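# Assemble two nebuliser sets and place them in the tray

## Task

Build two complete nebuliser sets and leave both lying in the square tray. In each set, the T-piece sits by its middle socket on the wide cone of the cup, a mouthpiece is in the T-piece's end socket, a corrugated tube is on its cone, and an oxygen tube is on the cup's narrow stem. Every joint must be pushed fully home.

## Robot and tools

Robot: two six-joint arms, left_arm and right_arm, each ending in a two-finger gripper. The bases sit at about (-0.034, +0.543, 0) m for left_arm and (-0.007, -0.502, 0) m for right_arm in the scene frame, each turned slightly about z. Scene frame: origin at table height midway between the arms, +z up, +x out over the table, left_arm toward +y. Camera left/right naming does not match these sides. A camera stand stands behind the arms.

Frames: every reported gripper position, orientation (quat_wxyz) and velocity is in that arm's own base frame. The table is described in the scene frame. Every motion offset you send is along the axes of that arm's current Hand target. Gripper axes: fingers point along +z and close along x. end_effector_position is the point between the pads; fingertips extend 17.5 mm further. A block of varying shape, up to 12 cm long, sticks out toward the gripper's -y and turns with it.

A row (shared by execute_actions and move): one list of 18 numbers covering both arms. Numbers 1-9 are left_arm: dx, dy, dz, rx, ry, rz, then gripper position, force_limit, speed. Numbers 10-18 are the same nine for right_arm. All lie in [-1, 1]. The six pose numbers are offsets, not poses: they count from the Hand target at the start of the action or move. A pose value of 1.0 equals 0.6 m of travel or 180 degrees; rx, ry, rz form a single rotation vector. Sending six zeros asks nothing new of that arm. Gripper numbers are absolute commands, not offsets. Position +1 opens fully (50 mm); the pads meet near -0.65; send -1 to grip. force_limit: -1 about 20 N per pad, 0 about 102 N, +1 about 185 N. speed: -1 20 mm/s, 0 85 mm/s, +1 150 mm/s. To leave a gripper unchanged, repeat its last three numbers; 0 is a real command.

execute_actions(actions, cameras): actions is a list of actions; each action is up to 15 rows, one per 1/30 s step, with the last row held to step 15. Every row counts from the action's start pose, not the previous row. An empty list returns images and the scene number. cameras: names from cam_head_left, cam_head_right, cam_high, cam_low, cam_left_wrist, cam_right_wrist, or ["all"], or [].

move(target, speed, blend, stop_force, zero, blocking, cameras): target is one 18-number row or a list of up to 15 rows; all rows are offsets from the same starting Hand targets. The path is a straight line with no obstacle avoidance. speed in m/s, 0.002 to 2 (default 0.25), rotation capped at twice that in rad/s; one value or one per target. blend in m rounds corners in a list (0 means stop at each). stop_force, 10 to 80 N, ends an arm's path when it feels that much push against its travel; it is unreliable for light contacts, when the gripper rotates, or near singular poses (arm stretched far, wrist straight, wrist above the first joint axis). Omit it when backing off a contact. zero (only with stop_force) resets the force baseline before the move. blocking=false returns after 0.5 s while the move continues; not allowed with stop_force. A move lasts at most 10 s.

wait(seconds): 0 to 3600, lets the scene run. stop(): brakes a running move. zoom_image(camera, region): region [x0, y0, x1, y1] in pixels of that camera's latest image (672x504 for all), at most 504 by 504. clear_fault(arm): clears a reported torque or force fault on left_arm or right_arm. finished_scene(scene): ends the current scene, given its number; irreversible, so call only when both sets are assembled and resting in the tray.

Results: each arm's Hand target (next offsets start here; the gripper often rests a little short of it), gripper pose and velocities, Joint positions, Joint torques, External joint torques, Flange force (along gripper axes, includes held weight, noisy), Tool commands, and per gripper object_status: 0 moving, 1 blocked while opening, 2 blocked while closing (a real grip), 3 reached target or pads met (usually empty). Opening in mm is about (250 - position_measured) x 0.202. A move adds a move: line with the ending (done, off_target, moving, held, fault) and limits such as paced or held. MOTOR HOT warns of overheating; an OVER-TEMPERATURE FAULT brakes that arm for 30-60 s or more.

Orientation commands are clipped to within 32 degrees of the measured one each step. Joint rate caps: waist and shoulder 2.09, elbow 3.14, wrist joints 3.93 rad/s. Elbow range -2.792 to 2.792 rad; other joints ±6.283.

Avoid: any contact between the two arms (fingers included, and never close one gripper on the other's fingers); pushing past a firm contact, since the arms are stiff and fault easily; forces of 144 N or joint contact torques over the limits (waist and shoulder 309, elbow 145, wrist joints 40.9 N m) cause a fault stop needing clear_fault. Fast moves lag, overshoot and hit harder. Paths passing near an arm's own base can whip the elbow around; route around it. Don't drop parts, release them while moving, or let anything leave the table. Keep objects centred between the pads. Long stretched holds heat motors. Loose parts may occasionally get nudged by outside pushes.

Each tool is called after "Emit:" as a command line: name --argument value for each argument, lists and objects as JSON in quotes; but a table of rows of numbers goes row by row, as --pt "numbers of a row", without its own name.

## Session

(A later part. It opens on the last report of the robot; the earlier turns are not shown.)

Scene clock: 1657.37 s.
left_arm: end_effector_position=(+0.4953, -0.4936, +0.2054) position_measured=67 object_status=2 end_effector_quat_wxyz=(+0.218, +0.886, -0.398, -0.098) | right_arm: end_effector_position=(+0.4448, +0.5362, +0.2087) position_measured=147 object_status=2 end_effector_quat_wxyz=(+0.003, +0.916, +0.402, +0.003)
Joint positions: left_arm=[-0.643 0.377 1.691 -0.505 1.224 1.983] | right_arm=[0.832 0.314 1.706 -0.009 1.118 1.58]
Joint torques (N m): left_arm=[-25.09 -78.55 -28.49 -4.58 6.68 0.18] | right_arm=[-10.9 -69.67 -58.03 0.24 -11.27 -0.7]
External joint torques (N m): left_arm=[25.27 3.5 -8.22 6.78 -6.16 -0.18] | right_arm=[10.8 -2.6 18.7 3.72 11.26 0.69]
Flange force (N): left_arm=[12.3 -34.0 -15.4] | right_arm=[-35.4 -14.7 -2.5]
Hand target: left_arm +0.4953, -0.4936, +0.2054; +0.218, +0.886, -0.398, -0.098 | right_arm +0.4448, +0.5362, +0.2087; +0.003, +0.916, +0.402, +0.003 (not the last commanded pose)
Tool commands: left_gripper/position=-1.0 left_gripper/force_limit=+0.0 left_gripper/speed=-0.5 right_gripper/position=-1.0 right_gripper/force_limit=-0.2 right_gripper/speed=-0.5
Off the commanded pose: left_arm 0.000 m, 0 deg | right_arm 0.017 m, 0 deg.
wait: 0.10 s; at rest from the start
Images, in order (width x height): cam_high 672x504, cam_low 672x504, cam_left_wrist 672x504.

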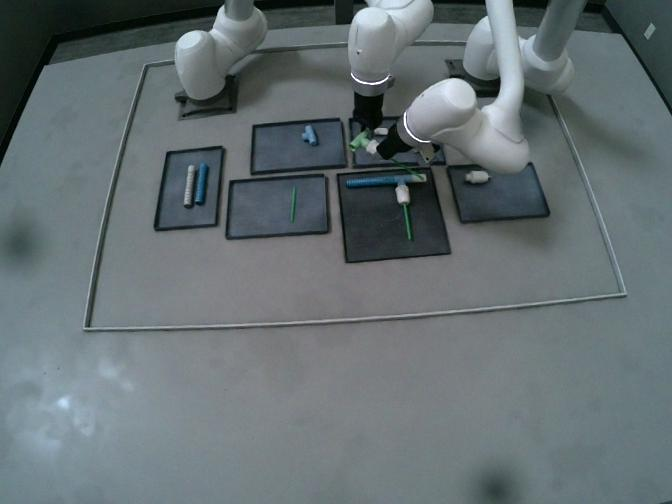

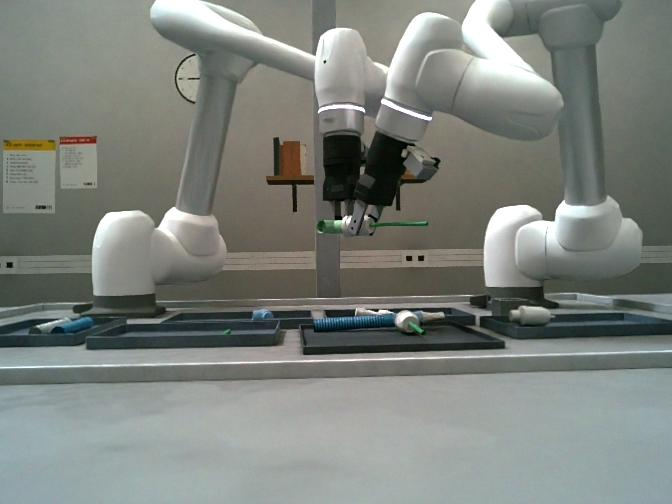

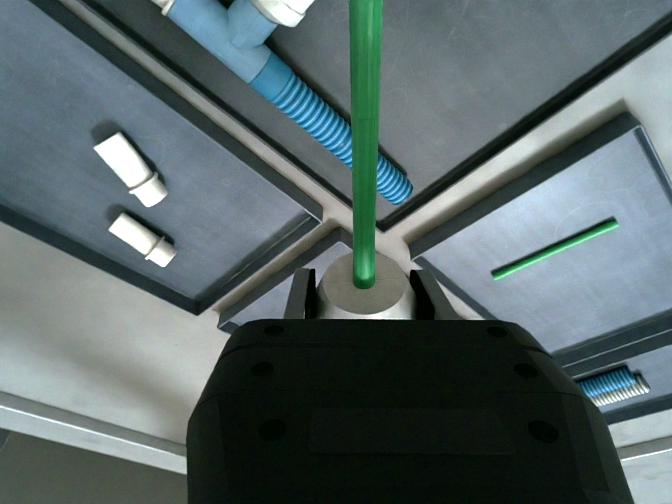

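Emit:
move --target '[0,0,0,0,0,0,-1,0,-0.5,0.03,-0.001,0,0,0,0,-1,-0.2,-0.5]' --speed 0.01 --stop_force 22

Emit:
move --target '[0,0,0,0,0,0,-1,0,-0.5,-0.007,0,0,0,0,0,-1,-0.2,-0.5]' --speed 0.01

Scene clock: 1661.33 s.
left_arm: end_effector_position=(+0.4953, -0.4936, +0.2054) position_measured=67 object_status=2 end_effector_quat_wxyz=(+0.218, +0.886, -0.398, -0.098) | right_arm: end_effector_position=(+0.4460, +0.5375, +0.2086) position_measured=147 object_status=2 end_effector_quat_wxyz=(+0.003, +0.916, +0.402, +0.003)
Joint positions: left_arm=[-0.643 0.377 1.691 -0.505 1.224 1.983] | right_arm=[0.832 0.317 1.703 -0.009 1.119 1.58]
Joint torques (N m): left_arm=[-45.95 -79.65 -23.73 -10.86 10.6 -0.04] | right_arm=[-15.58 -67.9 -73.35 -1.37 -20.33 -1.06]
External joint torques (N m): left_arm=[46.14 4.04 -13.1 13.06 -10.07 0.04] | right_arm=[15.12 -4.73 33.86 5.33 20.31 1.06]
Flange force (N): left_arm=[15.6 -61.0 -29.4] | right_arm=[-64.3 -19.9 -4.4]
Hand target: left_arm +0.4953, -0.4936, +0.2054; +0.218, +0.886, -0.398, -0.098 | right_arm +0.4460, +0.5375, +0.2086; +0.003, +0.916, +0.402, +0.003 (not the last commanded pose)
Off the commanded pose: left_arm 0.000 m, 0 deg | right_arm 0.016 m, 0 deg.
move: contact (right_arm)

Scene clock: 1661.97 s.
left_arm: end_effector_position=(+0.4951, -0.4938, +0.2054) position_measured=67 object_status=2 end_effector_quat_wxyz=(+0.218, +0.886, -0.398, -0.099) | right_arm: end_effector_position=(+0.4433, +0.5345, +0.2087) position_measured=147 object_status=2 end_effector_quat_wxyz=(+0.003, +0.916, +0.402, +0.003)
Joint positions: left_arm=[-0.644 0.377 1.691 -0.506 1.224 1.983] | right_arm=[0.832 0.311 1.711 -0.009 1.117 1.58]
Joint torques (N m): left_arm=[13.53 -76.03 -35.59 7.4 -0.52 0.63] | right_arm=[-3.73 -74.51 -30.27 3 5.45 0.03]
External joint torques (N m): left_arm=[-14.24 0.83 -1.31 -5.24 1.05 -0.63] | right_arm=[3.4 2.34 -9.3 0.97 -5.48 -0.03]
Flange force (N): left_arm=[8.3 18.1 8.3] | right_arm=[19.1 -5.9 1.7]
Hand target: left_arm +0.4953, -0.4936, +0.2054; +0.218, +0.886, -0.398, -0.098 | right_arm +0.4432, +0.5344, +0.2086; +0.003, +0.916, +0.402, +0.003
Off the commanded pose: left_arm 0.000 m, 0 deg | right_arm 0.000 m, 0 deg.
move: done

Emit:
move --target '[0,0,0,0,0,0,-1,0,-0.5,0.002,-0.0006,0,0,0,0,-1,-0.2,-0.5]' --speed 0.01

Emit:
execute_actions --actions '[[[0,0,0,0,0,0,0.736,0,-0.5,0,0,0,0,0,0,-1,-0.2,-0.5]],[[0,0,0,0,0,0,0.736,0,-0.5,0,0,0,0,0,0,-1,-0.2,-0.5]]]'

Emit:
move --target '[0,0,-0.16,0,0,0,0.736,0,-0.5,0,0,0,0,0,0,-1,-0.2,-0.5]' --speed 0.12 --cameras '["cam_low","cam_left_wrist"]'

Scene clock: 1666.33 s.
left_arm: end_effector_position=(+0.4954, -0.4935, +0.2053) position_measured=67 object_status=2 end_effector_quat_wxyz=(+0.218, +0.886, -0.398, -0.098) | right_arm: end_effector_position=(+0.4437, +0.5355, +0.2086) position_measured=147 object_status=2 end_effector_quat_wxyz=(+0.003, +0.916, +0.402, +0.003)
Joint positions: left_arm=[-0.643 0.377 1.691 -0.505 1.224 1.983] | right_arm=[0.833 0.313 1.709 -0.009 1.118 1.58]
Joint torques (N m): left_arm=[5.29 -76.46 -36.47 4.04 -0.39 0.2] | right_arm=[-1.64 -74 -36.9 3.69 1.65 -0.1]
External joint torques (N m): left_arm=[-5.5 1.26 -0.24 -1.86 0.92 -0.21] | right_arm=[1.81 1.72 -2.53 0.3 -1.67 0.1]
Flange force (N): left_arm=[4.2 6.3 3.1] | right_arm=[6.7 -3.1 1.5]
Hand target: left_arm +0.4953, -0.4936, +0.2054; +0.218, +0.886, -0.398, -0.098 | right_arm +0.4437, +0.5356, +0.2086; +0.003, +0.916, +0.402, +0.003
Off the commanded pose: left_arm 0.000 m, 0 deg | right_arm 0.000 m, 0 deg.
move: done

Scene clock: 1667.53 s.
left_arm: end_effector_position=(+0.4953, -0.4936, +0.2054) position_measured=43 object_status=3 end_effector_quat_wxyz=(+0.218, +0.886, -0.398, -0.098) | right_arm: end_effector_position=(+0.4437, +0.5355, +0.2086) position_measured=147 object_status=2 end_effector_quat_wxyz=(+0.003, +0.916, +0.402, +0.003)
Joint positions: left_arm=[-0.643 0.377 1.691 -0.505 1.224 1.983] | right_arm=[0.833 0.313 1.709 -0.009 1.118 1.58]
Joint torques (N m): left_arm=[1.63 -78.07 -37.18 2.52 0.11 -0.16] | right_arm=[-2.15 -71.29 -38.31 3.72 0.13 0.02]
External joint torques (N m): left_arm=[-1.83 2.64 0.37 -0.34 0.42 0.16] | right_arm=[2.12 -0.86 -1.08 0.24 -0.14 -0.02]
External joint torques at the end of the 1st action: left_arm=[-1.36 2.57 0.28 -0.32 0.4 0.13] | right_arm=[1.88 -0.87 -1.16 0.21 -0.14 -0.02]
Flange force (N): left_arm=[3.5 0.3 2.4] | right_arm=[0.8 -3.1 -1.5]
Flange force at the end of the 1st action (N): left_arm=[3.5 -0.2 2.0] | right_arm=[1.0 -2.7 -1.6]
Hand target: left_arm +0.4953, -0.4936, +0.2054; +0.218, +0.886, -0.398, -0.098 | right_arm +0.4437, +0.5356, +0.2086; +0.003, +0.916, +0.402, +0.003
Off the commanded pose: left_arm 0.000 m, 0 deg | right_arm 0.000 m, 0 deg.

Scene clock: 1668.67 s.
left_arm: end_effector_position=(+0.5287, -0.4640, +0.2904) position_measured=43 object_status=3 end_effector_quat_wxyz=(+0.218, +0.886, -0.398, -0.098) | right_arm: end_effector_position=(+0.4437, +0.5356, +0.2086) position_measured=147 object_status=2 end_effector_quat_wxyz=(+0.003, +0.916, +0.402, +0.003)
Joint positions: left_arm=[-0.584 0.339 1.578 -0.475 1.383 1.96] | right_arm=[0.833 0.313 1.709 -0.009 1.118 1.58]
Joint torques (N m): left_arm=[2.04 -77.41 -40.18 2.71 0.07 -0.17] | right_arm=[-2.24 -71.15 -38.35 3.73 0.13 0.03]
External joint torques (N m): left_arm=[-2.14 3.35 0.65 -0.31 0.42 0.17] | right_arm=[1.83 -0.5 -0.93 0.22 -0.15 -0.03]
Flange force (N): left_arm=[4.4 0.2 2.5] | right_arm=[1.1 -2.6 -1.1]
Hand target: left_arm +0.5287, -0.4640, +0.2904; +0.218, +0.886, -0.398, -0.098 | right_arm +0.4437, +0.5356, +0.2086; +0.003, +0.916, +0.402, +0.003
Off the commanded pose: left_arm 0.000 m, 0 deg | right_arm 0.000 m, 0 deg.
move: done

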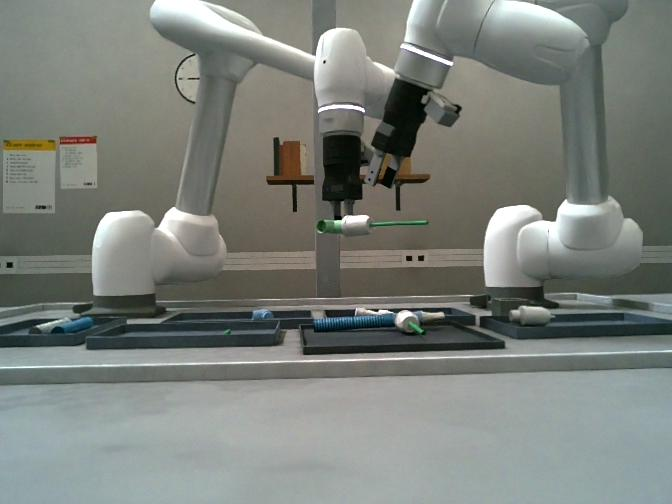

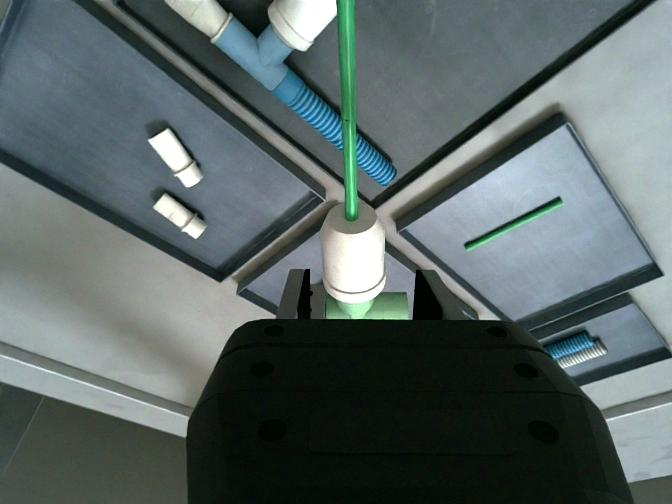

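Emit:
move --pt "-0.27 -0.073 -0.0945 0 0 0 0.736 0 -0.5 0 0 0 0 0 0 -1 -0.2 -0.5" --pt "-0.31 0.0777 0.1168 0.151 0.034 -0.1385 0.736 0 -0.5 0 0 0 0 0 0 -1 -0.2 -0.5" --speed 0.2 --blend '[0.04,0]' --cameras '["cam_left_wrist","cam_low"]'

Scene clock: 1683.53 s.
left_arm: end_effector_position=(+0.3799, -0.3554, +0.2678) position_measured=43 object_status=3 end_effector_quat_wxyz=(+0.057, +0.966, -0.252, -0.026) | right_arm: end_effector_position=(+0.4437, +0.5356, +0.2086) position_measured=147 object_status=2 end_effector_quat_wxyz=(+0.003, +0.916, +0.402, +0.003)
Joint positions: left_arm=[-0.749 0.004 1.965 -0.136 1.167 1.386] | right_arm=[0.833 0.313 1.709 -0.009 1.118 1.58]
Joint torques (N m): left_arm=[0.45 -42.09 -40.08 3.9 -0.43 -0.08] | right_arm=[-2.05 -71.16 -38.35 3.77 0.19 0.03]
External joint torques (N m): left_arm=[-0.48 2.17 0.38 -0.24 0.42 0.08] | right_arm=[1.88 -1.12 -1.15 0.21 -0.2 -0.03]
Flange force (N): left_arm=[2.7 1.0 1.3] | right_arm=[0.6 -2.7 -1.6]
Hand target: left_arm +0.3800, -0.3554, +0.2677; +0.057, +0.966, -0.252, -0.026 (not the last commanded pose) | right_arm +0.4437, +0.5356, +0.2086; +0.003, +0.916, +0.402, +0.003
Off the commanded pose: left_arm 0.039 m, 10 deg | right_arm 0.000 m, 0 deg.
move: held (left_arm; a check stopped the path); path passed 1 of 2 targets; limits=held
pose unreachable (left arm): on one or more control steps of this call, first in action 0 (counted from 0), this arm could not follow its commanded pose, so it was not sent that pose on those steps. It may still have moved: this result reports where it is.
cause: moving toward the commanded pose would bring a part of the arm too close to another arm (this arm's gripper and a part of the right arm just beyond its joint 4 (forearm roll), where that arm would come to rest).
Images, in order (width x height): cam_low 672x504, cam_left_wrist 672x504.

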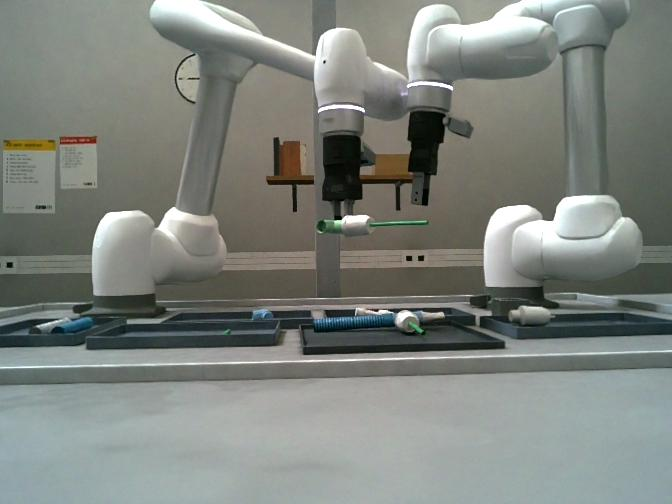

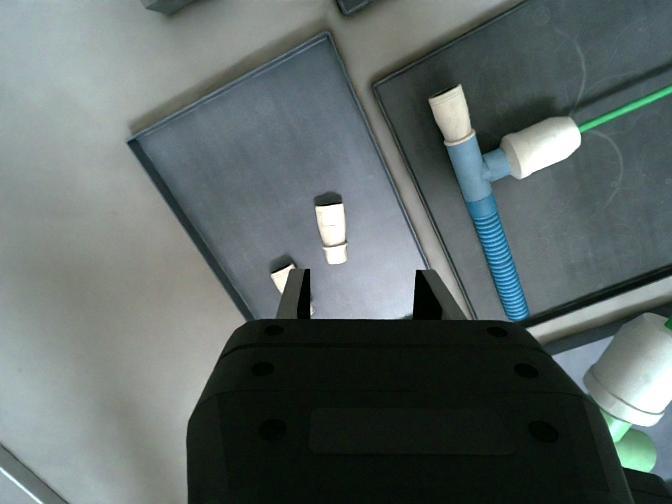

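Emit:
move --pt "0 0 0 0 0 0 0.736 0 -0.5 -0.282 0.2735 0 0 0 0 -1 -0.2 -0.5" --pt "0 0 0 0 0 0 0.736 0 -0.5 -0.282 0.2735 0 0 0 -0.478 -1 -0.2 -0.5" --speed 0.2 --blend '[0.05,0]' --cameras '["cam_left_wrist","cam_low"]'

Scene clock: 1694.63 s.
left_arm: end_effector_position=(+0.3800, -0.3554, +0.2677) position_measured=43 object_status=3 end_effector_quat_wxyz=(+0.057, +0.966, -0.252, -0.026) | right_arm: end_effector_position=(+0.4499, +0.2999, +0.2094) position_measured=147 object_status=2 end_effector_quat_wxyz=(+0.004, +0.395, +0.918, +0.000)
Joint positions: left_arm=[-0.749 0.004 1.965 -0.136 1.167 1.386] | right_arm=[0.528 0.079 1.997 -0.008 1.06 -0.226]
Joint torques (N m): left_arm=[1.79 -42.09 -40.12 3.95 -0.44 -0.16] | right_arm=[-1.93 -45.62 -37.23 3.73 0.18 0.01]
External joint torques (N m): left_arm=[-1.89 2.19 0.41 -0.29 0.43 0.16] | right_arm=[1.83 -1.34 -1.06 0.06 -0.15 -0.01]
Flange force (N): left_arm=[2.1 3.4 1.6] | right_arm=[3.3 0.5 -2.1]
Hand target: left_arm +0.3800, -0.3554, +0.2677; +0.057, +0.966, -0.252, -0.026 | right_arm +0.4499, +0.2999, +0.2094; +0.004, +0.395, +0.918, +0.000
Off the commanded pose: left_arm 0.000 m, 0 deg | right_arm 0.000 m, 0 deg.
move: done
Images, in order (width x height): cam_low 672x504, cam_left_wrist 672x504.

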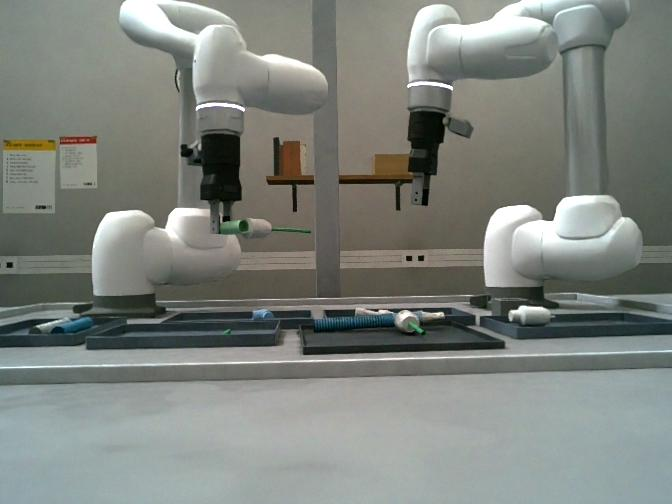

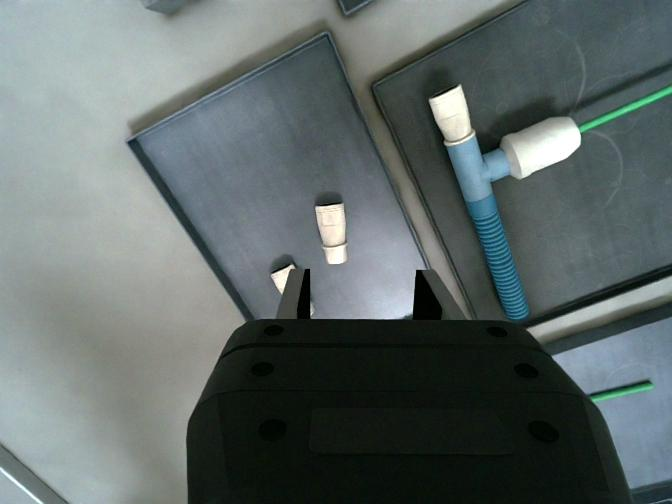

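Emit:
move --target '[-0.0238,0.0883,0.2583,-0.0555,0.0141,-0.0332,0.736,0,-0.5,0,0,0,0,0,0,-1,-0.2,-0.5]' --speed 0.2 --cameras '["cam_left_wrist"]'

Scene clock: 1708.27 s.
left_arm: end_effector_position=(+0.3297, -0.4094, +0.1209) position_measured=43 object_status=3 end_effector_quat_wxyz=(+0.145, +0.969, -0.197, -0.029) | right_arm: end_effector_position=(+0.4499, +0.2999, +0.2094) position_measured=147 object_status=2 end_effector_quat_wxyz=(+0.004, +0.395, +0.918, +0.000)
Joint positions: left_arm=[-0.81 0.114 2.18 -0.397 0.766 1.439] | right_arm=[0.528 0.079 1.997 -0.008 1.06 -0.226]
Joint torques (N m): left_arm=[1.77 -45.75 -32.15 2.77 -0.51 -0.14] | right_arm=[-2.06 -45.84 -37.34 3.58 0.17 0.02]
External joint torques (N m): left_arm=[-1.79 2.18 0.46 -0.34 0.39 0.14] | right_arm=[1.78 -0.8 -0.98 0.22 -0.14 -0.02]
Flange force (N): left_arm=[1.1 2.6 3.9] | right_arm=[3.1 1.1 -1.5]
Hand target: left_arm +0.3297, -0.4094, +0.1208; +0.145, +0.969, -0.197, -0.029 | right_arm +0.4499, +0.2999, +0.2094; +0.004, +0.395, +0.918, +0.000
Off the commanded pose: left_arm 0.000 m, 0 deg | right_arm 0.000 m, 0 deg.
move: done

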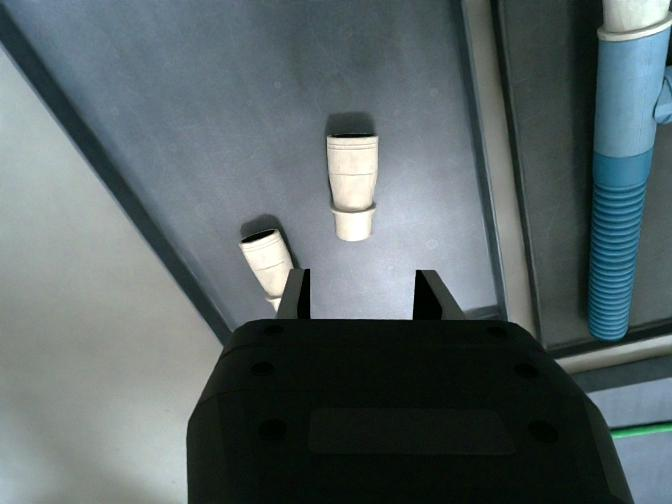

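Emit:
move --target '[0,-0.0395,0.155,0,0,0,0.736,0,-0.5,0,0,0,0,0,0,-1,-0.2,-0.5]' --speed 0.06 --stop_force 10 --cameras '["cam_left_wrist"]'

Scene clock: 1718.53 s.
left_arm: end_effector_position=(+0.3280, -0.4137, +0.0249) position_measured=43 object_status=3 end_effector_quat_wxyz=(+0.145, +0.969, -0.197, -0.029) | right_arm: end_effector_position=(+0.4499, +0.2999, +0.2094) position_measured=147 object_status=2 end_effector_quat_wxyz=(+0.004, +0.395, +0.918, +0.000)
Joint positions: left_arm=[-0.819 0.259 2.245 -0.514 0.575 1.579] | right_arm=[0.528 0.079 1.997 -0.008 1.06 -0.226]
Joint torques (N m): left_arm=[1.54 -53.56 -24.55 2.15 -0.39 -0.15] | right_arm=[-2.34 -45.51 -37.21 3.58 0.22 0.02]
External joint torques (N m): left_arm=[-1.59 2.71 0.31 -0.35 0.39 0.15] | right_arm=[2.42 -1.24 -1.11 0.23 -0.19 -0.02]
Flange force (N): left_arm=[1.5 1.9 5.6] | right_arm=[4.3 1.0 -1.9]
Hand target: left_arm +0.3281, -0.4137, +0.0249; +0.145, +0.969, -0.197, -0.029 | right_arm +0.4499, +0.2999, +0.2094; +0.004, +0.395, +0.918, +0.000
Off the commanded pose: left_arm 0.000 m, 0 deg | right_arm 0.000 m, 0 deg.
move: done

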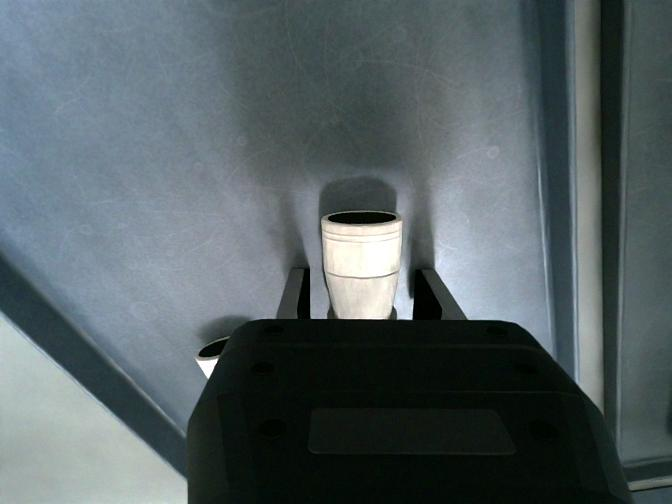

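Emit:
execute_actions --actions '[[[0,0,0,0,0,0,-1,0,-0.5,0,0,0,0,0,0,-1,-0.2,-0.5]],[[0,0,0,0,0,0,-1,0,-0.5,0,0,0,0,0,0,-1,-0.2,-0.5]]]'

Emit:
move --target '[0,0.05,-0.16,0,0,0,-1,0,-0.5,0,0,0,0,0,0,-1,-0.2,-0.5]' --speed 0.1 --cameras '["cam_left_wrist","cam_low"]'

Scene clock: 1732.60 s.
left_arm: end_effector_position=(+0.3281, -0.4137, +0.0249) position_measured=129 object_status=2 end_effector_quat_wxyz=(+0.145, +0.969, -0.197, -0.029) | right_arm: end_effector_position=(+0.4499, +0.2999, +0.2094) position_measured=147 object_status=2 end_effector_quat_wxyz=(+0.004, +0.395, +0.918, +0.000)
Joint positions: left_arm=[-0.819 0.259 2.245 -0.514 0.574 1.579] | right_arm=[0.528 0.079 1.997 -0.008 1.06 -0.226]
Joint torques (N m): left_arm=[1.74 -53.67 -24.62 2.14 -0.42 -0.13] | right_arm=[-1.9 -45.74 -37.17 3.59 0.21 0.05]
External joint torques (N m): left_arm=[-2.03 2.58 0.06 -0.34 0.41 0.13] | right_arm=[1.69 -0.85 -1.11 0.21 -0.18 -0.05]
External joint torques at the end of the 1st action: left_arm=[-1.9 2.07 0.05 -0.34 0.45 0.12] | right_arm=[1.9 -1.06 -0.9 0.15 -0.16 -0.04]
Flange force (N): left_arm=[1.4 2.9 5.4] | right_arm=[2.9 1.2 -1.6]
Flange force at the end of the 1st action (N): left_arm=[1.0 2.7 4.4] | right_arm=[3.4 0.7 -1.6]
Hand target: left_arm +0.3281, -0.4137, +0.0249; +0.145, +0.969, -0.197, -0.029 | right_arm +0.4499, +0.2999, +0.2094; +0.004, +0.395, +0.918, +0.000
Off the commanded pose: left_arm 0.000 m, 0 deg | right_arm 0.000 m, 0 deg.

Scene clock: 1733.93 s.
left_arm: end_effector_position=(+0.3277, -0.4141, +0.1255) position_measured=129 object_status=2 end_effector_quat_wxyz=(+0.145, +0.969, -0.197, -0.029) | right_arm: end_effector_position=(+0.4499, +0.2999, +0.2094) position_measured=147 object_status=2 end_effector_quat_wxyz=(+0.004, +0.395, +0.918, +0.000)
Joint positions: left_arm=[-0.82 0.111 2.173 -0.392 0.773 1.424] | right_arm=[0.528 0.079 1.997 -0.008 1.06 -0.226]
Joint torques (N m): left_arm=[1.66 -45.54 -32.16 2.74 -0.52 -0.18] | right_arm=[-1.76 -45.53 -37.33 3.57 0.17 0.05]
External joint torques (N m): left_arm=[-1.54 1.95 0.04 -0.26 0.38 0.18] | right_arm=[1.7 -1.24 -0.99 0.23 -0.14 -0.05]
Flange force (N): left_arm=[1.7 2.5 3.1] | right_arm=[3.0 0.5 -1.9]
Hand target: left_arm +0.3277, -0.4141, +0.1255; +0.145, +0.969, -0.197, -0.029 | right_arm +0.4499, +0.2999, +0.2094; +0.004, +0.395, +0.918, +0.000
Off the commanded pose: left_arm 0.000 m, 0 deg | right_arm 0.000 m, 0 deg.
move: done
Images, in order (width x height): cam_low 672x504, cam_left_wrist 672x504.

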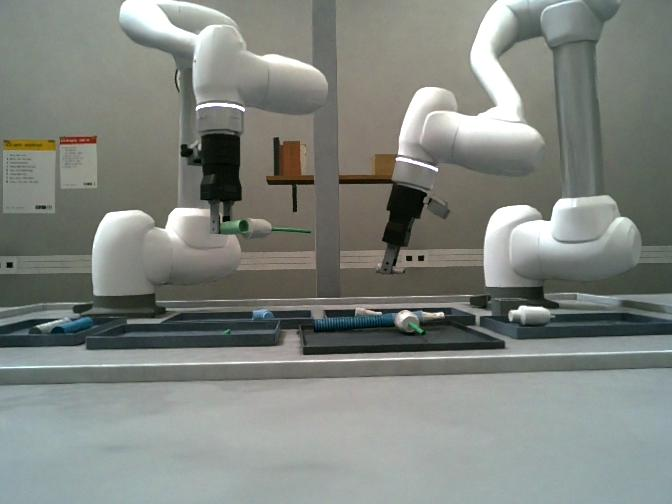

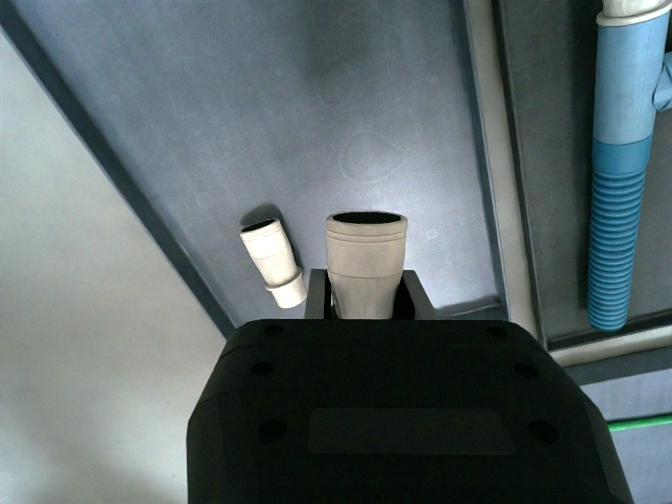

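Emit:
move --pt "0.1585 0.0448 -0.2207 0.02 -0.0166 0.069 -1 0 -0.5 0 0 0 0 0 0 -1 -0.2 -0.5" --pt "0.3442 -0.0107 -0.0815 0.04 -0.0332 0.1378 -1 0 -0.5 0 0 0 0 0 0 -1 -0.2 -0.5" --speed 0.15 --blend '[0.04,0]'

Emit:
move --target '[0,0,0,0,0,0,-1,0,-0.5,0.2368,0.2068,0.0693,0,0,0,-1,-0.2,-0.5]' --speed 0.12 --cameras '["cam_low","cam_high","cam_left_wrist"]'

Emit:
zoom_image --camera "cam_low" --region '[290, 210, 390, 270]'

Emit:
zoom_image --camera "cam_high" --region '[330, 110, 410, 170]'

Scene clock: 1754.03 s.
left_arm: end_effector_position=(+0.5258, -0.4760, +0.1707) position_measured=129 object_status=2 end_effector_quat_wxyz=(+0.077, +0.909, -0.409, -0.035) | right_arm: end_effector_position=(+0.4499, +0.2999, +0.2094) position_measured=147 object_status=2 end_effector_quat_wxyz=(+0.004, +0.395, +0.918, +0.000)
Joint positions: left_arm=[-0.716 0.375 1.704 -0.189 1.092 1.791] | right_arm=[0.528 0.079 1.997 -0.008 1.06 -0.226]
Joint torques (N m): left_arm=[1.7 -78.75 -37.69 3.63 -0.28 -0.15] | right_arm=[-1.96 -45.2 -37.17 3.57 0.16 0.04]
External joint torques (N m): left_arm=[-1.91 3.32 0.53 -0.32 0.37 0.15] | right_arm=[2.01 -1.31 -1.1 0.24 -0.14 -0.04]
Flange force (N): left_arm=[4.1 1.2 2.8] | right_arm=[3.6 0.7 -2.1]
Hand target: left_arm +0.5258, -0.4760, +0.1706; +0.077, +0.909, -0.409, -0.035 | right_arm +0.4499, +0.2999, +0.2094; +0.004, +0.395, +0.918, +0.000
Off the commanded pose: left_arm 0.000 m, 0 deg | right_arm 0.000 m, 0 deg.
move: done

Scene clock: 1755.97 s.
left_arm: end_effector_position=(+0.5258, -0.4760, +0.1706) position_measured=129 object_status=2 end_effector_quat_wxyz=(+0.077, +0.909, -0.409, -0.035) | right_arm: end_effector_position=(+0.4427, +0.4883, +0.1672) position_measured=147 object_status=2 end_effector_quat_wxyz=(+0.004, +0.395, +0.918, +0.000)
Joint positions: left_arm=[-0.716 0.376 1.704 -0.189 1.092 1.791] | right_arm=[0.785 0.292 1.821 -0.009 1.025 0.032]
Joint torques (N m): left_arm=[1.58 -78.33 -37.69 3.6 -0.32 -0.14] | right_arm=[-2.11 -66.98 -36.17 3.52 0.31 0]
External joint torques (N m): left_arm=[-1.6 2.64 0.36 -0.27 0.41 0.14] | right_arm=[2.19 -1.01 -1.19 0.2 -0.27 0]
Flange force (N): left_arm=[3.5 1.1 2.0] | right_arm=[3.4 0.7 -1.5]
Hand target: left_arm +0.5258, -0.4760, +0.1706; +0.077, +0.909, -0.409, -0.035 | right_arm +0.4427, +0.4883, +0.1672; +0.004, +0.395, +0.918, +0.000
Off the commanded pose: left_arm 0.000 m, 0 deg | right_arm 0.000 m, 0 deg.
move: done
Images, in order (width x height): cam_high 672x504, cam_low 672x504, cam_left_wrist 672x504.

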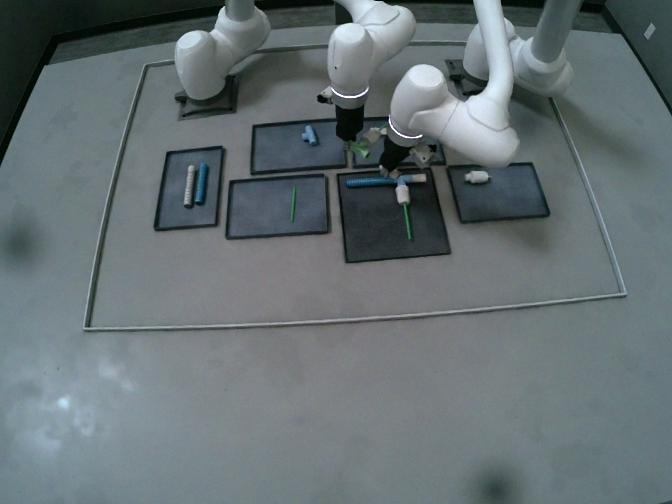

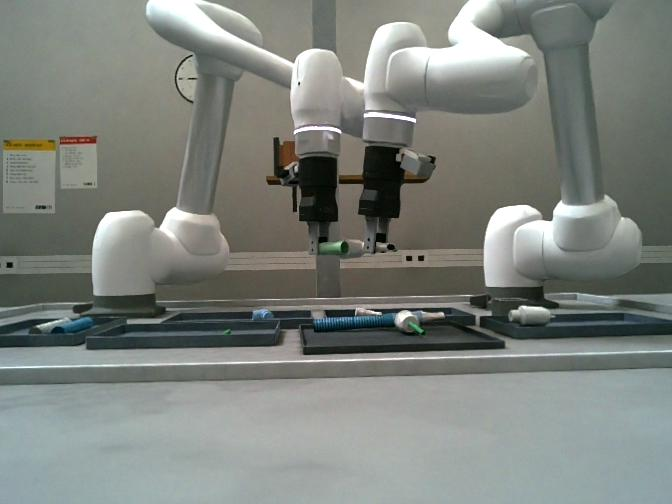

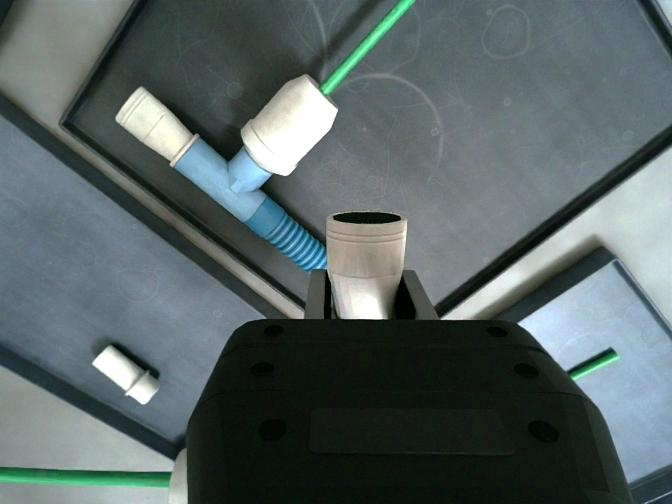

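Scaled by 5.040 from the camera's image (finer frame: 960x720).

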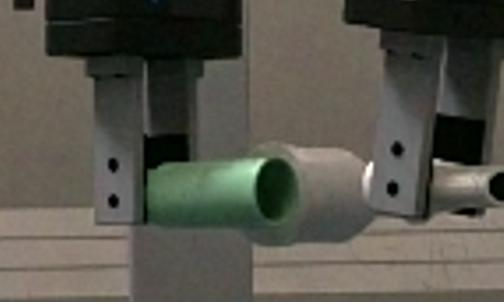

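Scaled by 6.300 from the camera's image (finer frame: 960x720).

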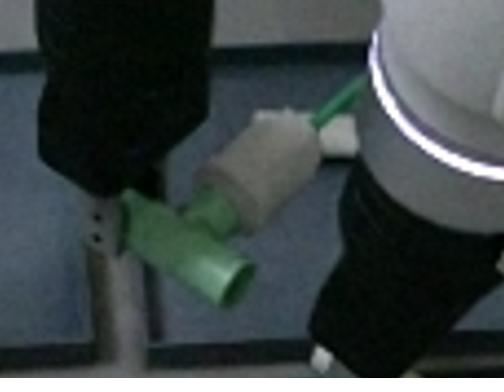

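Emit:
move --target '[0,0.1147,0.0212,0,0,0,-1,0,-0.5,0,0,0,0,0,0,-1,-0.2,-0.5]' --speed 0.02 --stop_force 10 --cameras '["cam_low","cam_high"]'

Emit:
zoom_image --camera "cam_low" --region '[290, 210, 390, 270]'

Emit:
zoom_image --camera "cam_high" --region '[330, 110, 410, 170]'

Scene clock: 1767.27 s.
left_arm: end_effector_position=(+0.4783, -0.5180, +0.1697) position_measured=129 object_status=2 end_effector_quat_wxyz=(+0.077, +0.909, -0.409, -0.035) | right_arm: end_effector_position=(+0.4427, +0.4883, +0.1672) position_measured=147 object_status=2 end_effector_quat_wxyz=(+0.004, +0.395, +0.918, +0.000)
Joint positions: left_arm=[-0.805 0.364 1.723 -0.193 1.07 1.706] | right_arm=[0.785 0.292 1.821 -0.009 1.025 0.032]
Joint torques (N m): left_arm=[-7.1 -76.99 -38.97 0.27 -0.74 -0.28] | right_arm=[-0.68 -67.42 -43.92 4.1 -3.85 -0.11]
External joint torques (N m): left_arm=[7.32 2.58 1.88 3.04 0.79 0.28] | right_arm=[0.52 -0.8 6.41 -0.37 3.88 0.11]
Flange force (N): left_arm=[0.0 -11.2 0.1] | right_arm=[0.0 -11.6 -1.8]
Hand target: left_arm +0.4783, -0.5180, +0.1697; +0.077, +0.909, -0.409, -0.035 (not the last commanded pose) | right_arm +0.4427, +0.4883, +0.1672; +0.004, +0.395, +0.918, +0.000
Off the commanded pose: left_arm 0.007 m, 0 deg | right_arm 0.000 m, 0 deg.
move: contact (left_arm)
Images, in order (width x height): cam_high 672x504, cam_low 672x504.

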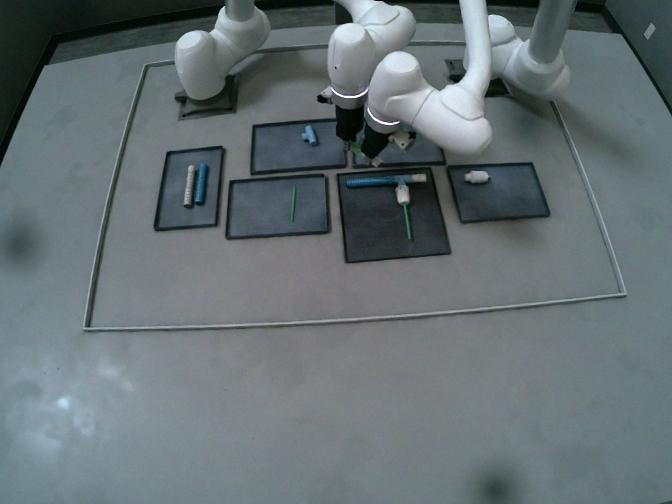

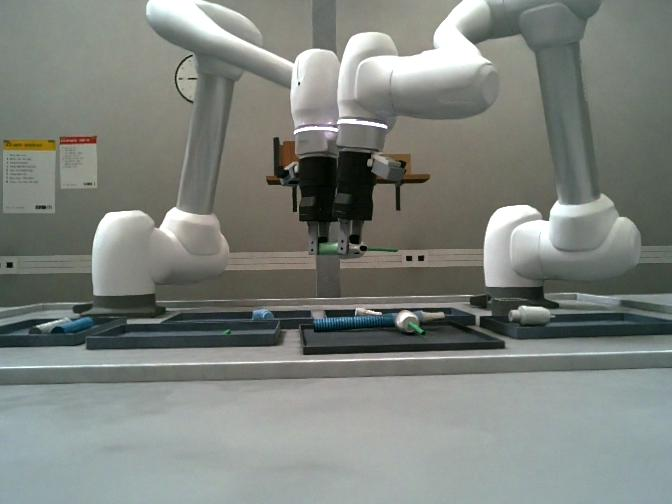

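Scaled by 5.040 from the camera's image (finer frame: 960x720).

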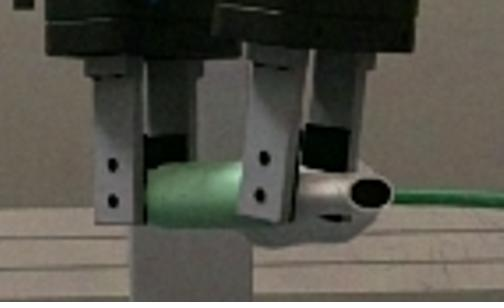

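Scaled by 6.300 from the camera's image (finer frame: 960x720).

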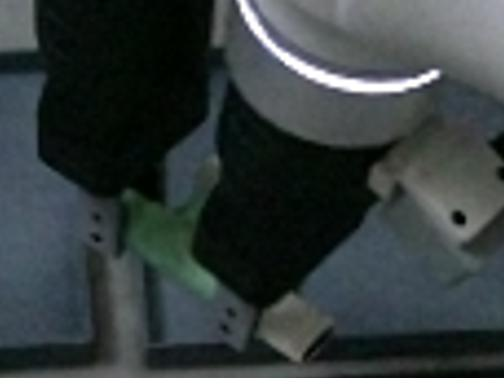

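Emit:
move --target '[0,0.082,0.014,0,0,0,-1,0,-0.5,0,0,0,0,0,0,-1,-0.2,-0.5]' --speed 0.01 --stop_force 46 --cameras '["cam_low","cam_high","cam_left_wrist","cam_right_wrist"]'

Emit:
zoom_image --camera "cam_low" --region '[290, 210, 390, 270]'

Scene clock: 1771.60 s.
left_arm: end_effector_position=(+0.4742, -0.5216, +0.1697) position_measured=129 object_status=2 end_effector_quat_wxyz=(+0.077, +0.909, -0.409, -0.035) | right_arm: end_effector_position=(+0.4426, +0.4882, +0.1671) position_measured=147 object_status=2 end_effector_quat_wxyz=(+0.004, +0.395, +0.918, +0.000)
Joint positions: left_arm=[-0.813 0.363 1.724 -0.193 1.069 1.698] | right_arm=[0.785 0.292 1.821 -0.009 1.025 0.032]
Joint torques (N m): left_arm=[-45.92 -78.44 -40.04 -13.46 0.71 -0.39] | right_arm=[-2.62 -65.32 -74.3 4.05 -20.47 -0.05]
External joint torques (N m): left_arm=[46.21 4.31 2.91 16.79 -0.66 0.39] | right_arm=[2.17 -3.17 36.7 -0.32 20.51 0.05]
Flange force (N): left_arm=[-1.4 -66.2 -6.9] | right_arm=[-1.7 -65.4 -5.8]
Hand target: left_arm +0.4742, -0.5216, +0.1697; +0.077, +0.909, -0.409, -0.035 (not the last commanded pose) | right_arm +0.4427, +0.4883, +0.1672; +0.004, +0.395, +0.918, +0.000
Off the commanded pose: left_arm 0.044 m, 0 deg | right_arm 0.000 m, 0 deg.
move: contact (left_arm)
Images, in order (width x height): cam_high 672x504, cam_low 672x504, cam_left_wrist 672x504, cam_right_wrist 672x504.

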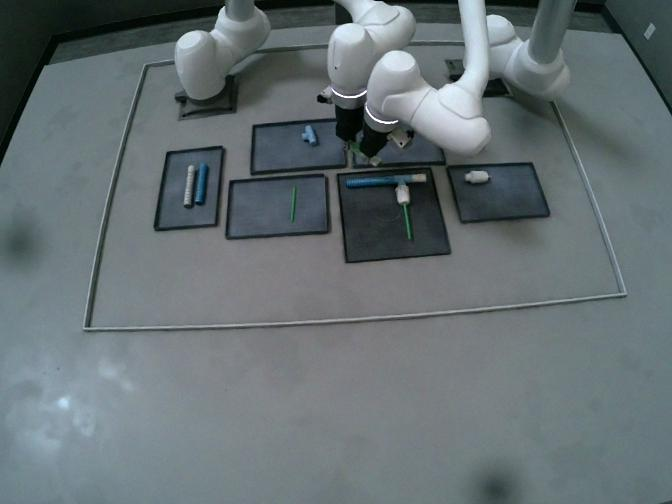

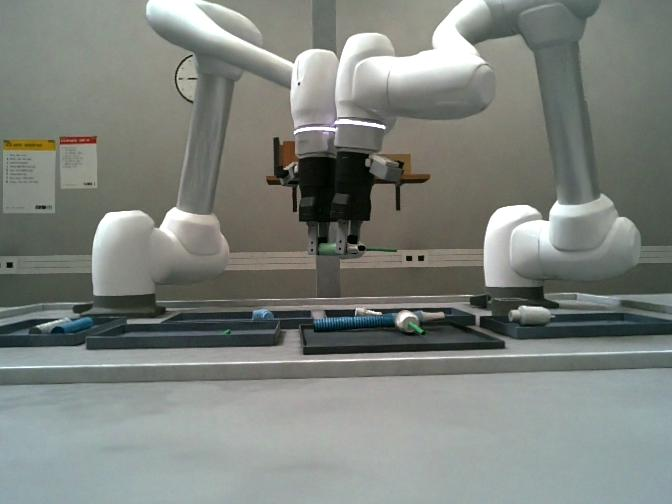

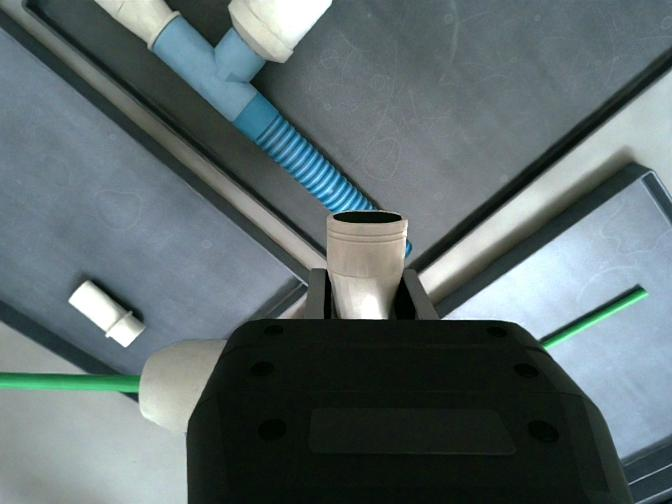

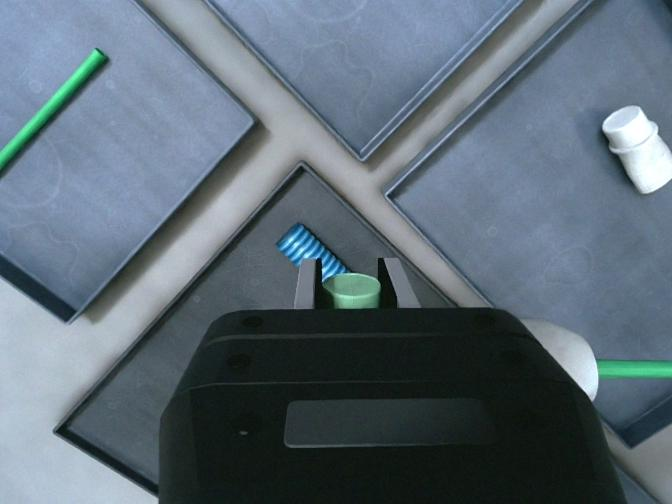

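Scaled by 5.040 from the camera's image (finer frame: 960x720).

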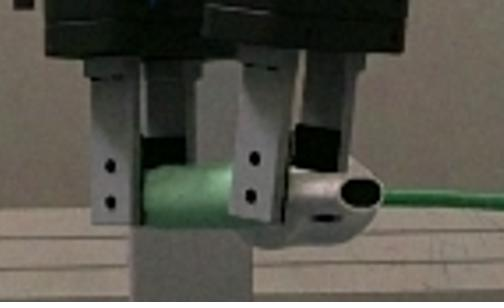

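Emit:
move --target '[0,-0.0098,-0.0017,0,0,0,-1,0,-0.5,0,0,0,0,0,0,-1,-0.2,-0.5]' --speed 0.01

Scene clock: 1783.57 s.
left_arm: end_effector_position=(+0.4785, -0.5178, +0.1698) position_measured=129 object_status=2 end_effector_quat_wxyz=(+0.077, +0.909, -0.409, -0.035) | right_arm: end_effector_position=(+0.4429, +0.4885, +0.1674) position_measured=147 object_status=2 end_effector_quat_wxyz=(+0.004, +0.395, +0.918, +0.000)
Joint positions: left_arm=[-0.805 0.364 1.723 -0.193 1.07 1.707] | right_arm=[0.785 0.292 1.821 -0.009 1.025 0.032]
Joint torques (N m): left_arm=[43.11 -76.2 -40.61 17.55 -3.91 -0.31] | right_arm=[4 -68.65 -3.84 5.05 17.75 -0.11]
External joint torques (N m): left_arm=[-43.47 1.95 3.48 -14.25 3.97 0.31] | right_arm=[-4.16 0.21 -33.65 -1.33 -17.7 0.1]
Flange force (N): left_arm=[-0.4 59.9 10.9] | right_arm=[-1.8 56.8 1.1]
Hand target: left_arm +0.4786, -0.5177, +0.1697; +0.077, +0.909, -0.409, -0.035 | right_arm +0.4427, +0.4883, +0.1672; +0.004, +0.395, +0.918, +0.000
Off the commanded pose: left_arm 0.000 m, 0 deg | right_arm 0.000 m, 0 deg.
move: done

Emit:
move --target '[0,0.0057,0.001,0,0,0,-1,0,-0.5,0,0,0,0,0,0,-1,-0.2,-0.5]' --speed 0.01

Emit:
execute_actions --actions '[[[0,0,0,0,0,0,-1,0,-0.5,0,0,0,0,0,0,0.406,-0.2,-0.5]],[[0,0,0,0,0,0,-1,0,-0.5,0,0,0,0,0,0,0.406,-0.2,-0.5]]]'

Emit:
move --target '[0,0,0,0,0,0,-1,0,-0.5,0,0,-0.18,0,0,0,0.406,-0.2,-0.5]' --speed 0.1 --cameras '["cam_low","cam_right_wrist"]'

Scene clock: 1788.00 s.
left_arm: end_effector_position=(+0.4761, -0.5199, +0.1697) position_measured=129 object_status=2 end_effector_quat_wxyz=(+0.077, +0.909, -0.409, -0.035) | right_arm: end_effector_position=(+0.4426, +0.4882, +0.1672) position_measured=147 object_status=2 end_effector_quat_wxyz=(+0.004, +0.395, +0.918, +0.000)
Joint positions: left_arm=[-0.809 0.364 1.723 -0.193 1.069 1.702] | right_arm=[0.785 0.292 1.821 -0.009 1.025 0.032]
Joint torques (N m): left_arm=[-22.58 -77.81 -39.24 -5.28 -0.09 -0.35] | right_arm=[-1.64 -66.64 -56.01 4.02 -10.54 -0.06]
External joint torques (N m): left_arm=[22.55 3.46 2.21 8.57 0.15 0.35] | right_arm=[1.51 -1.32 18.66 -0.29 10.58 0.06]
Flange force (N): left_arm=[-0.2 -32.8 -2.5] | right_arm=[-0.1 -32.8 -3.0]
Hand target: left_arm +0.4760, -0.5200, +0.1697; +0.077, +0.909, -0.409, -0.035 | right_arm +0.4427, +0.4883, +0.1672; +0.004, +0.395, +0.918, +0.000
Off the commanded pose: left_arm 0.000 m, 0 deg | right_arm 0.000 m, 0 deg.
move: done

Scene clock: 1789.20 s.
left_arm: end_effector_position=(+0.4760, -0.5200, +0.1697) position_measured=129 object_status=2 end_effector_quat_wxyz=(+0.077, +0.909, -0.409, -0.035) | right_arm: end_effector_position=(+0.4427, +0.4883, +0.1672) position_measured=92 object_status=3 end_effector_quat_wxyz=(+0.004, +0.395, +0.918, +0.000)
Joint positions: left_arm=[-0.809 0.364 1.723 -0.193 1.069 1.702] | right_arm=[0.785 0.292 1.821 -0.009 1.025 0.032]
Joint torques (N m): left_arm=[1.86 -77.1 -37.72 3.57 -0.36 -0.13] | right_arm=[-1.96 -67.08 -36.25 3.53 0.22 0.01]
External joint torques (N m): left_arm=[-2.14 2.56 0.49 -0.26 0.41 0.13] | right_arm=[1.71 -0.92 -1.18 0.2 -0.18 -0.01]
External joint torques at the end of the 1st action: left_arm=[-1.57 3.35 0.6 -0.65 0.41 0.15] | right_arm=[2.06 -0.92 -1.26 0.2 -0.18 -0.03]
Flange force (N): left_arm=[2.9 2.2 2.3] | right_arm=[2.6 0.8 -1.6]
Flange force at the end of the 1st action (N): left_arm=[3.8 1.1 3.0] | right_arm=[3.2 1.0 -1.6]
Hand target: left_arm +0.4760, -0.5200, +0.1697; +0.077, +0.909, -0.409, -0.035 | right_arm +0.4427, +0.4883, +0.1672; +0.004, +0.395, +0.918, +0.000
Off the commanded pose: left_arm 0.000 m, 0 deg | right_arm 0.000 m, 0 deg.

Scene clock: 1790.60 s.
left_arm: end_effector_position=(+0.4760, -0.5200, +0.1697) position_measured=129 object_status=2 end_effector_quat_wxyz=(+0.077, +0.909, -0.409, -0.035) | right_arm: end_effector_position=(+0.4418, +0.4886, +0.2752) position_measured=92 object_status=3 end_effector_quat_wxyz=(+0.004, +0.395, +0.918, +0.000)
Joint positions: left_arm=[-0.809 0.364 1.723 -0.193 1.069 1.702] | right_arm=[0.787 0.215 1.707 -0.008 1.216 0.032]
Joint torques (N m): left_arm=[1.57 -77.24 -37.63 3.54 -0.36 -0.16] | right_arm=[-2.26 -62.53 -39.7 3.84 0.22 0]
External joint torques (N m): left_arm=[-1.66 3.03 0.56 -0.24 0.41 0.16] | right_arm=[1.98 -1.4 -1.42 0.24 -0.18 0]
Flange force (N): left_arm=[3.4 1.3 2.6] | right_arm=[3.0 0.4 -2.2]
Hand target: left_arm +0.4760, -0.5200, +0.1697; +0.077, +0.909, -0.409, -0.035 | right_arm +0.4419, +0.4886, +0.2752; +0.004, +0.395, +0.918, +0.000
Off the commanded pose: left_arm 0.000 m, 0 deg | right_arm 0.000 m, 0 deg.
move: done

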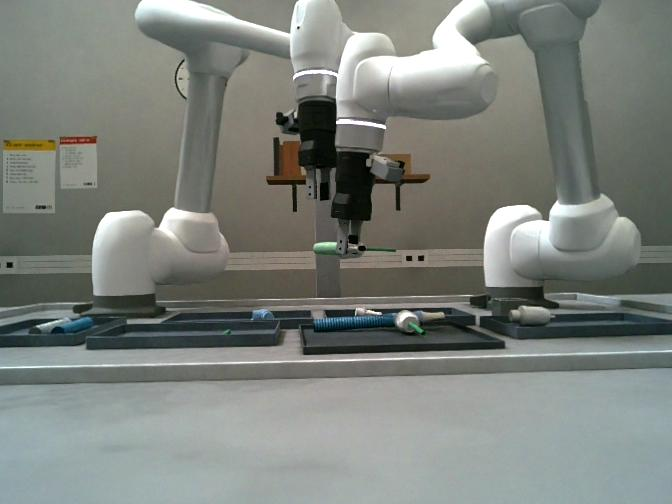

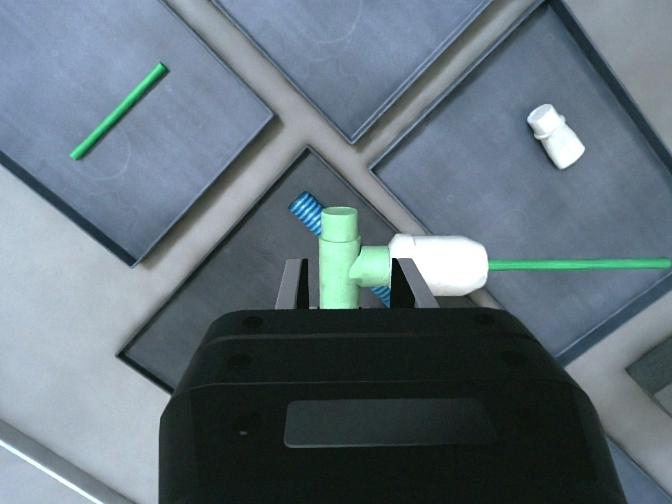

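Emit:
move --pt "0 0 0 0 0 0 -1 0 -0.5 -0.2632 -0.2955 0 0 0 -0.3795 0.604 -0.2 -0.5" --pt "0 0 0 0 0 0 -1 0 -0.5 -0.5263 -0.591 0.209 0 0 -0.759 0.604 -0.2 -0.5" --speed 0.25 --blend '[0.05,0]' --cameras '["cam_right_wrist"]'

Scene clock: 1803.77 s.
left_arm: end_effector_position=(+0.4760, -0.5200, +0.1697) position_measured=129 object_status=2 end_effector_quat_wxyz=(+0.077, +0.909, -0.409, -0.035) | right_arm: end_effector_position=(+0.4022, +0.0152, +0.1510) position_measured=62 object_status=3 end_effector_quat_wxyz=(-0.002, +0.707, -0.707, +0.004)
Joint positions: left_arm=[-0.809 0.364 1.723 -0.193 1.069 1.702] | right_arm=[-0.046 -0.086 2.286 -0.004 0.934 -3.186]
Joint torques (N m): left_arm=[1.72 -77.12 -37.67 3.57 -0.38 -0.18] | right_arm=[-2.04 -24.71 -34.38 3.32 0.07 0.03]
External joint torques (N m): left_arm=[-1.45 2.16 0.29 -0.23 0.43 0.18] | right_arm=[1.91 -1.49 -1.13 0.21 -0.17 -0.03]
Flange force (N): left_arm=[2.8 1.2 1.6] | right_arm=[-4.7 0.6 -2.7]
Hand target: left_arm +0.4760, -0.5200, +0.1697; +0.077, +0.909, -0.409, -0.035 | right_arm +0.4022, +0.0151, +0.1510; -0.002, +0.707, -0.707, +0.004
Off the commanded pose: left_arm 0.000 m, 0 deg | right_arm 0.000 m, 0 deg.
move: done

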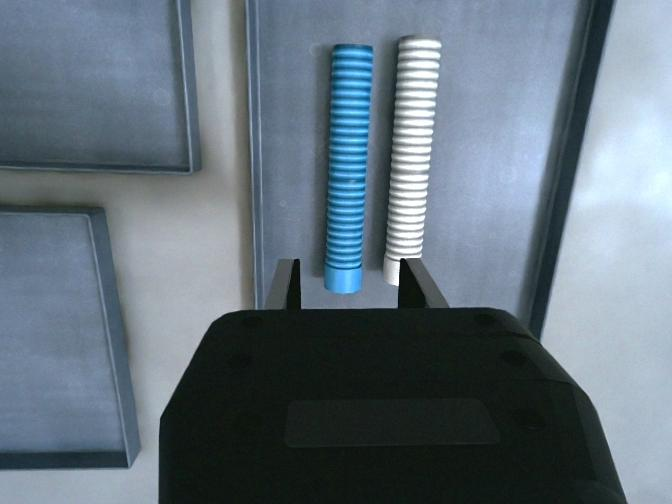

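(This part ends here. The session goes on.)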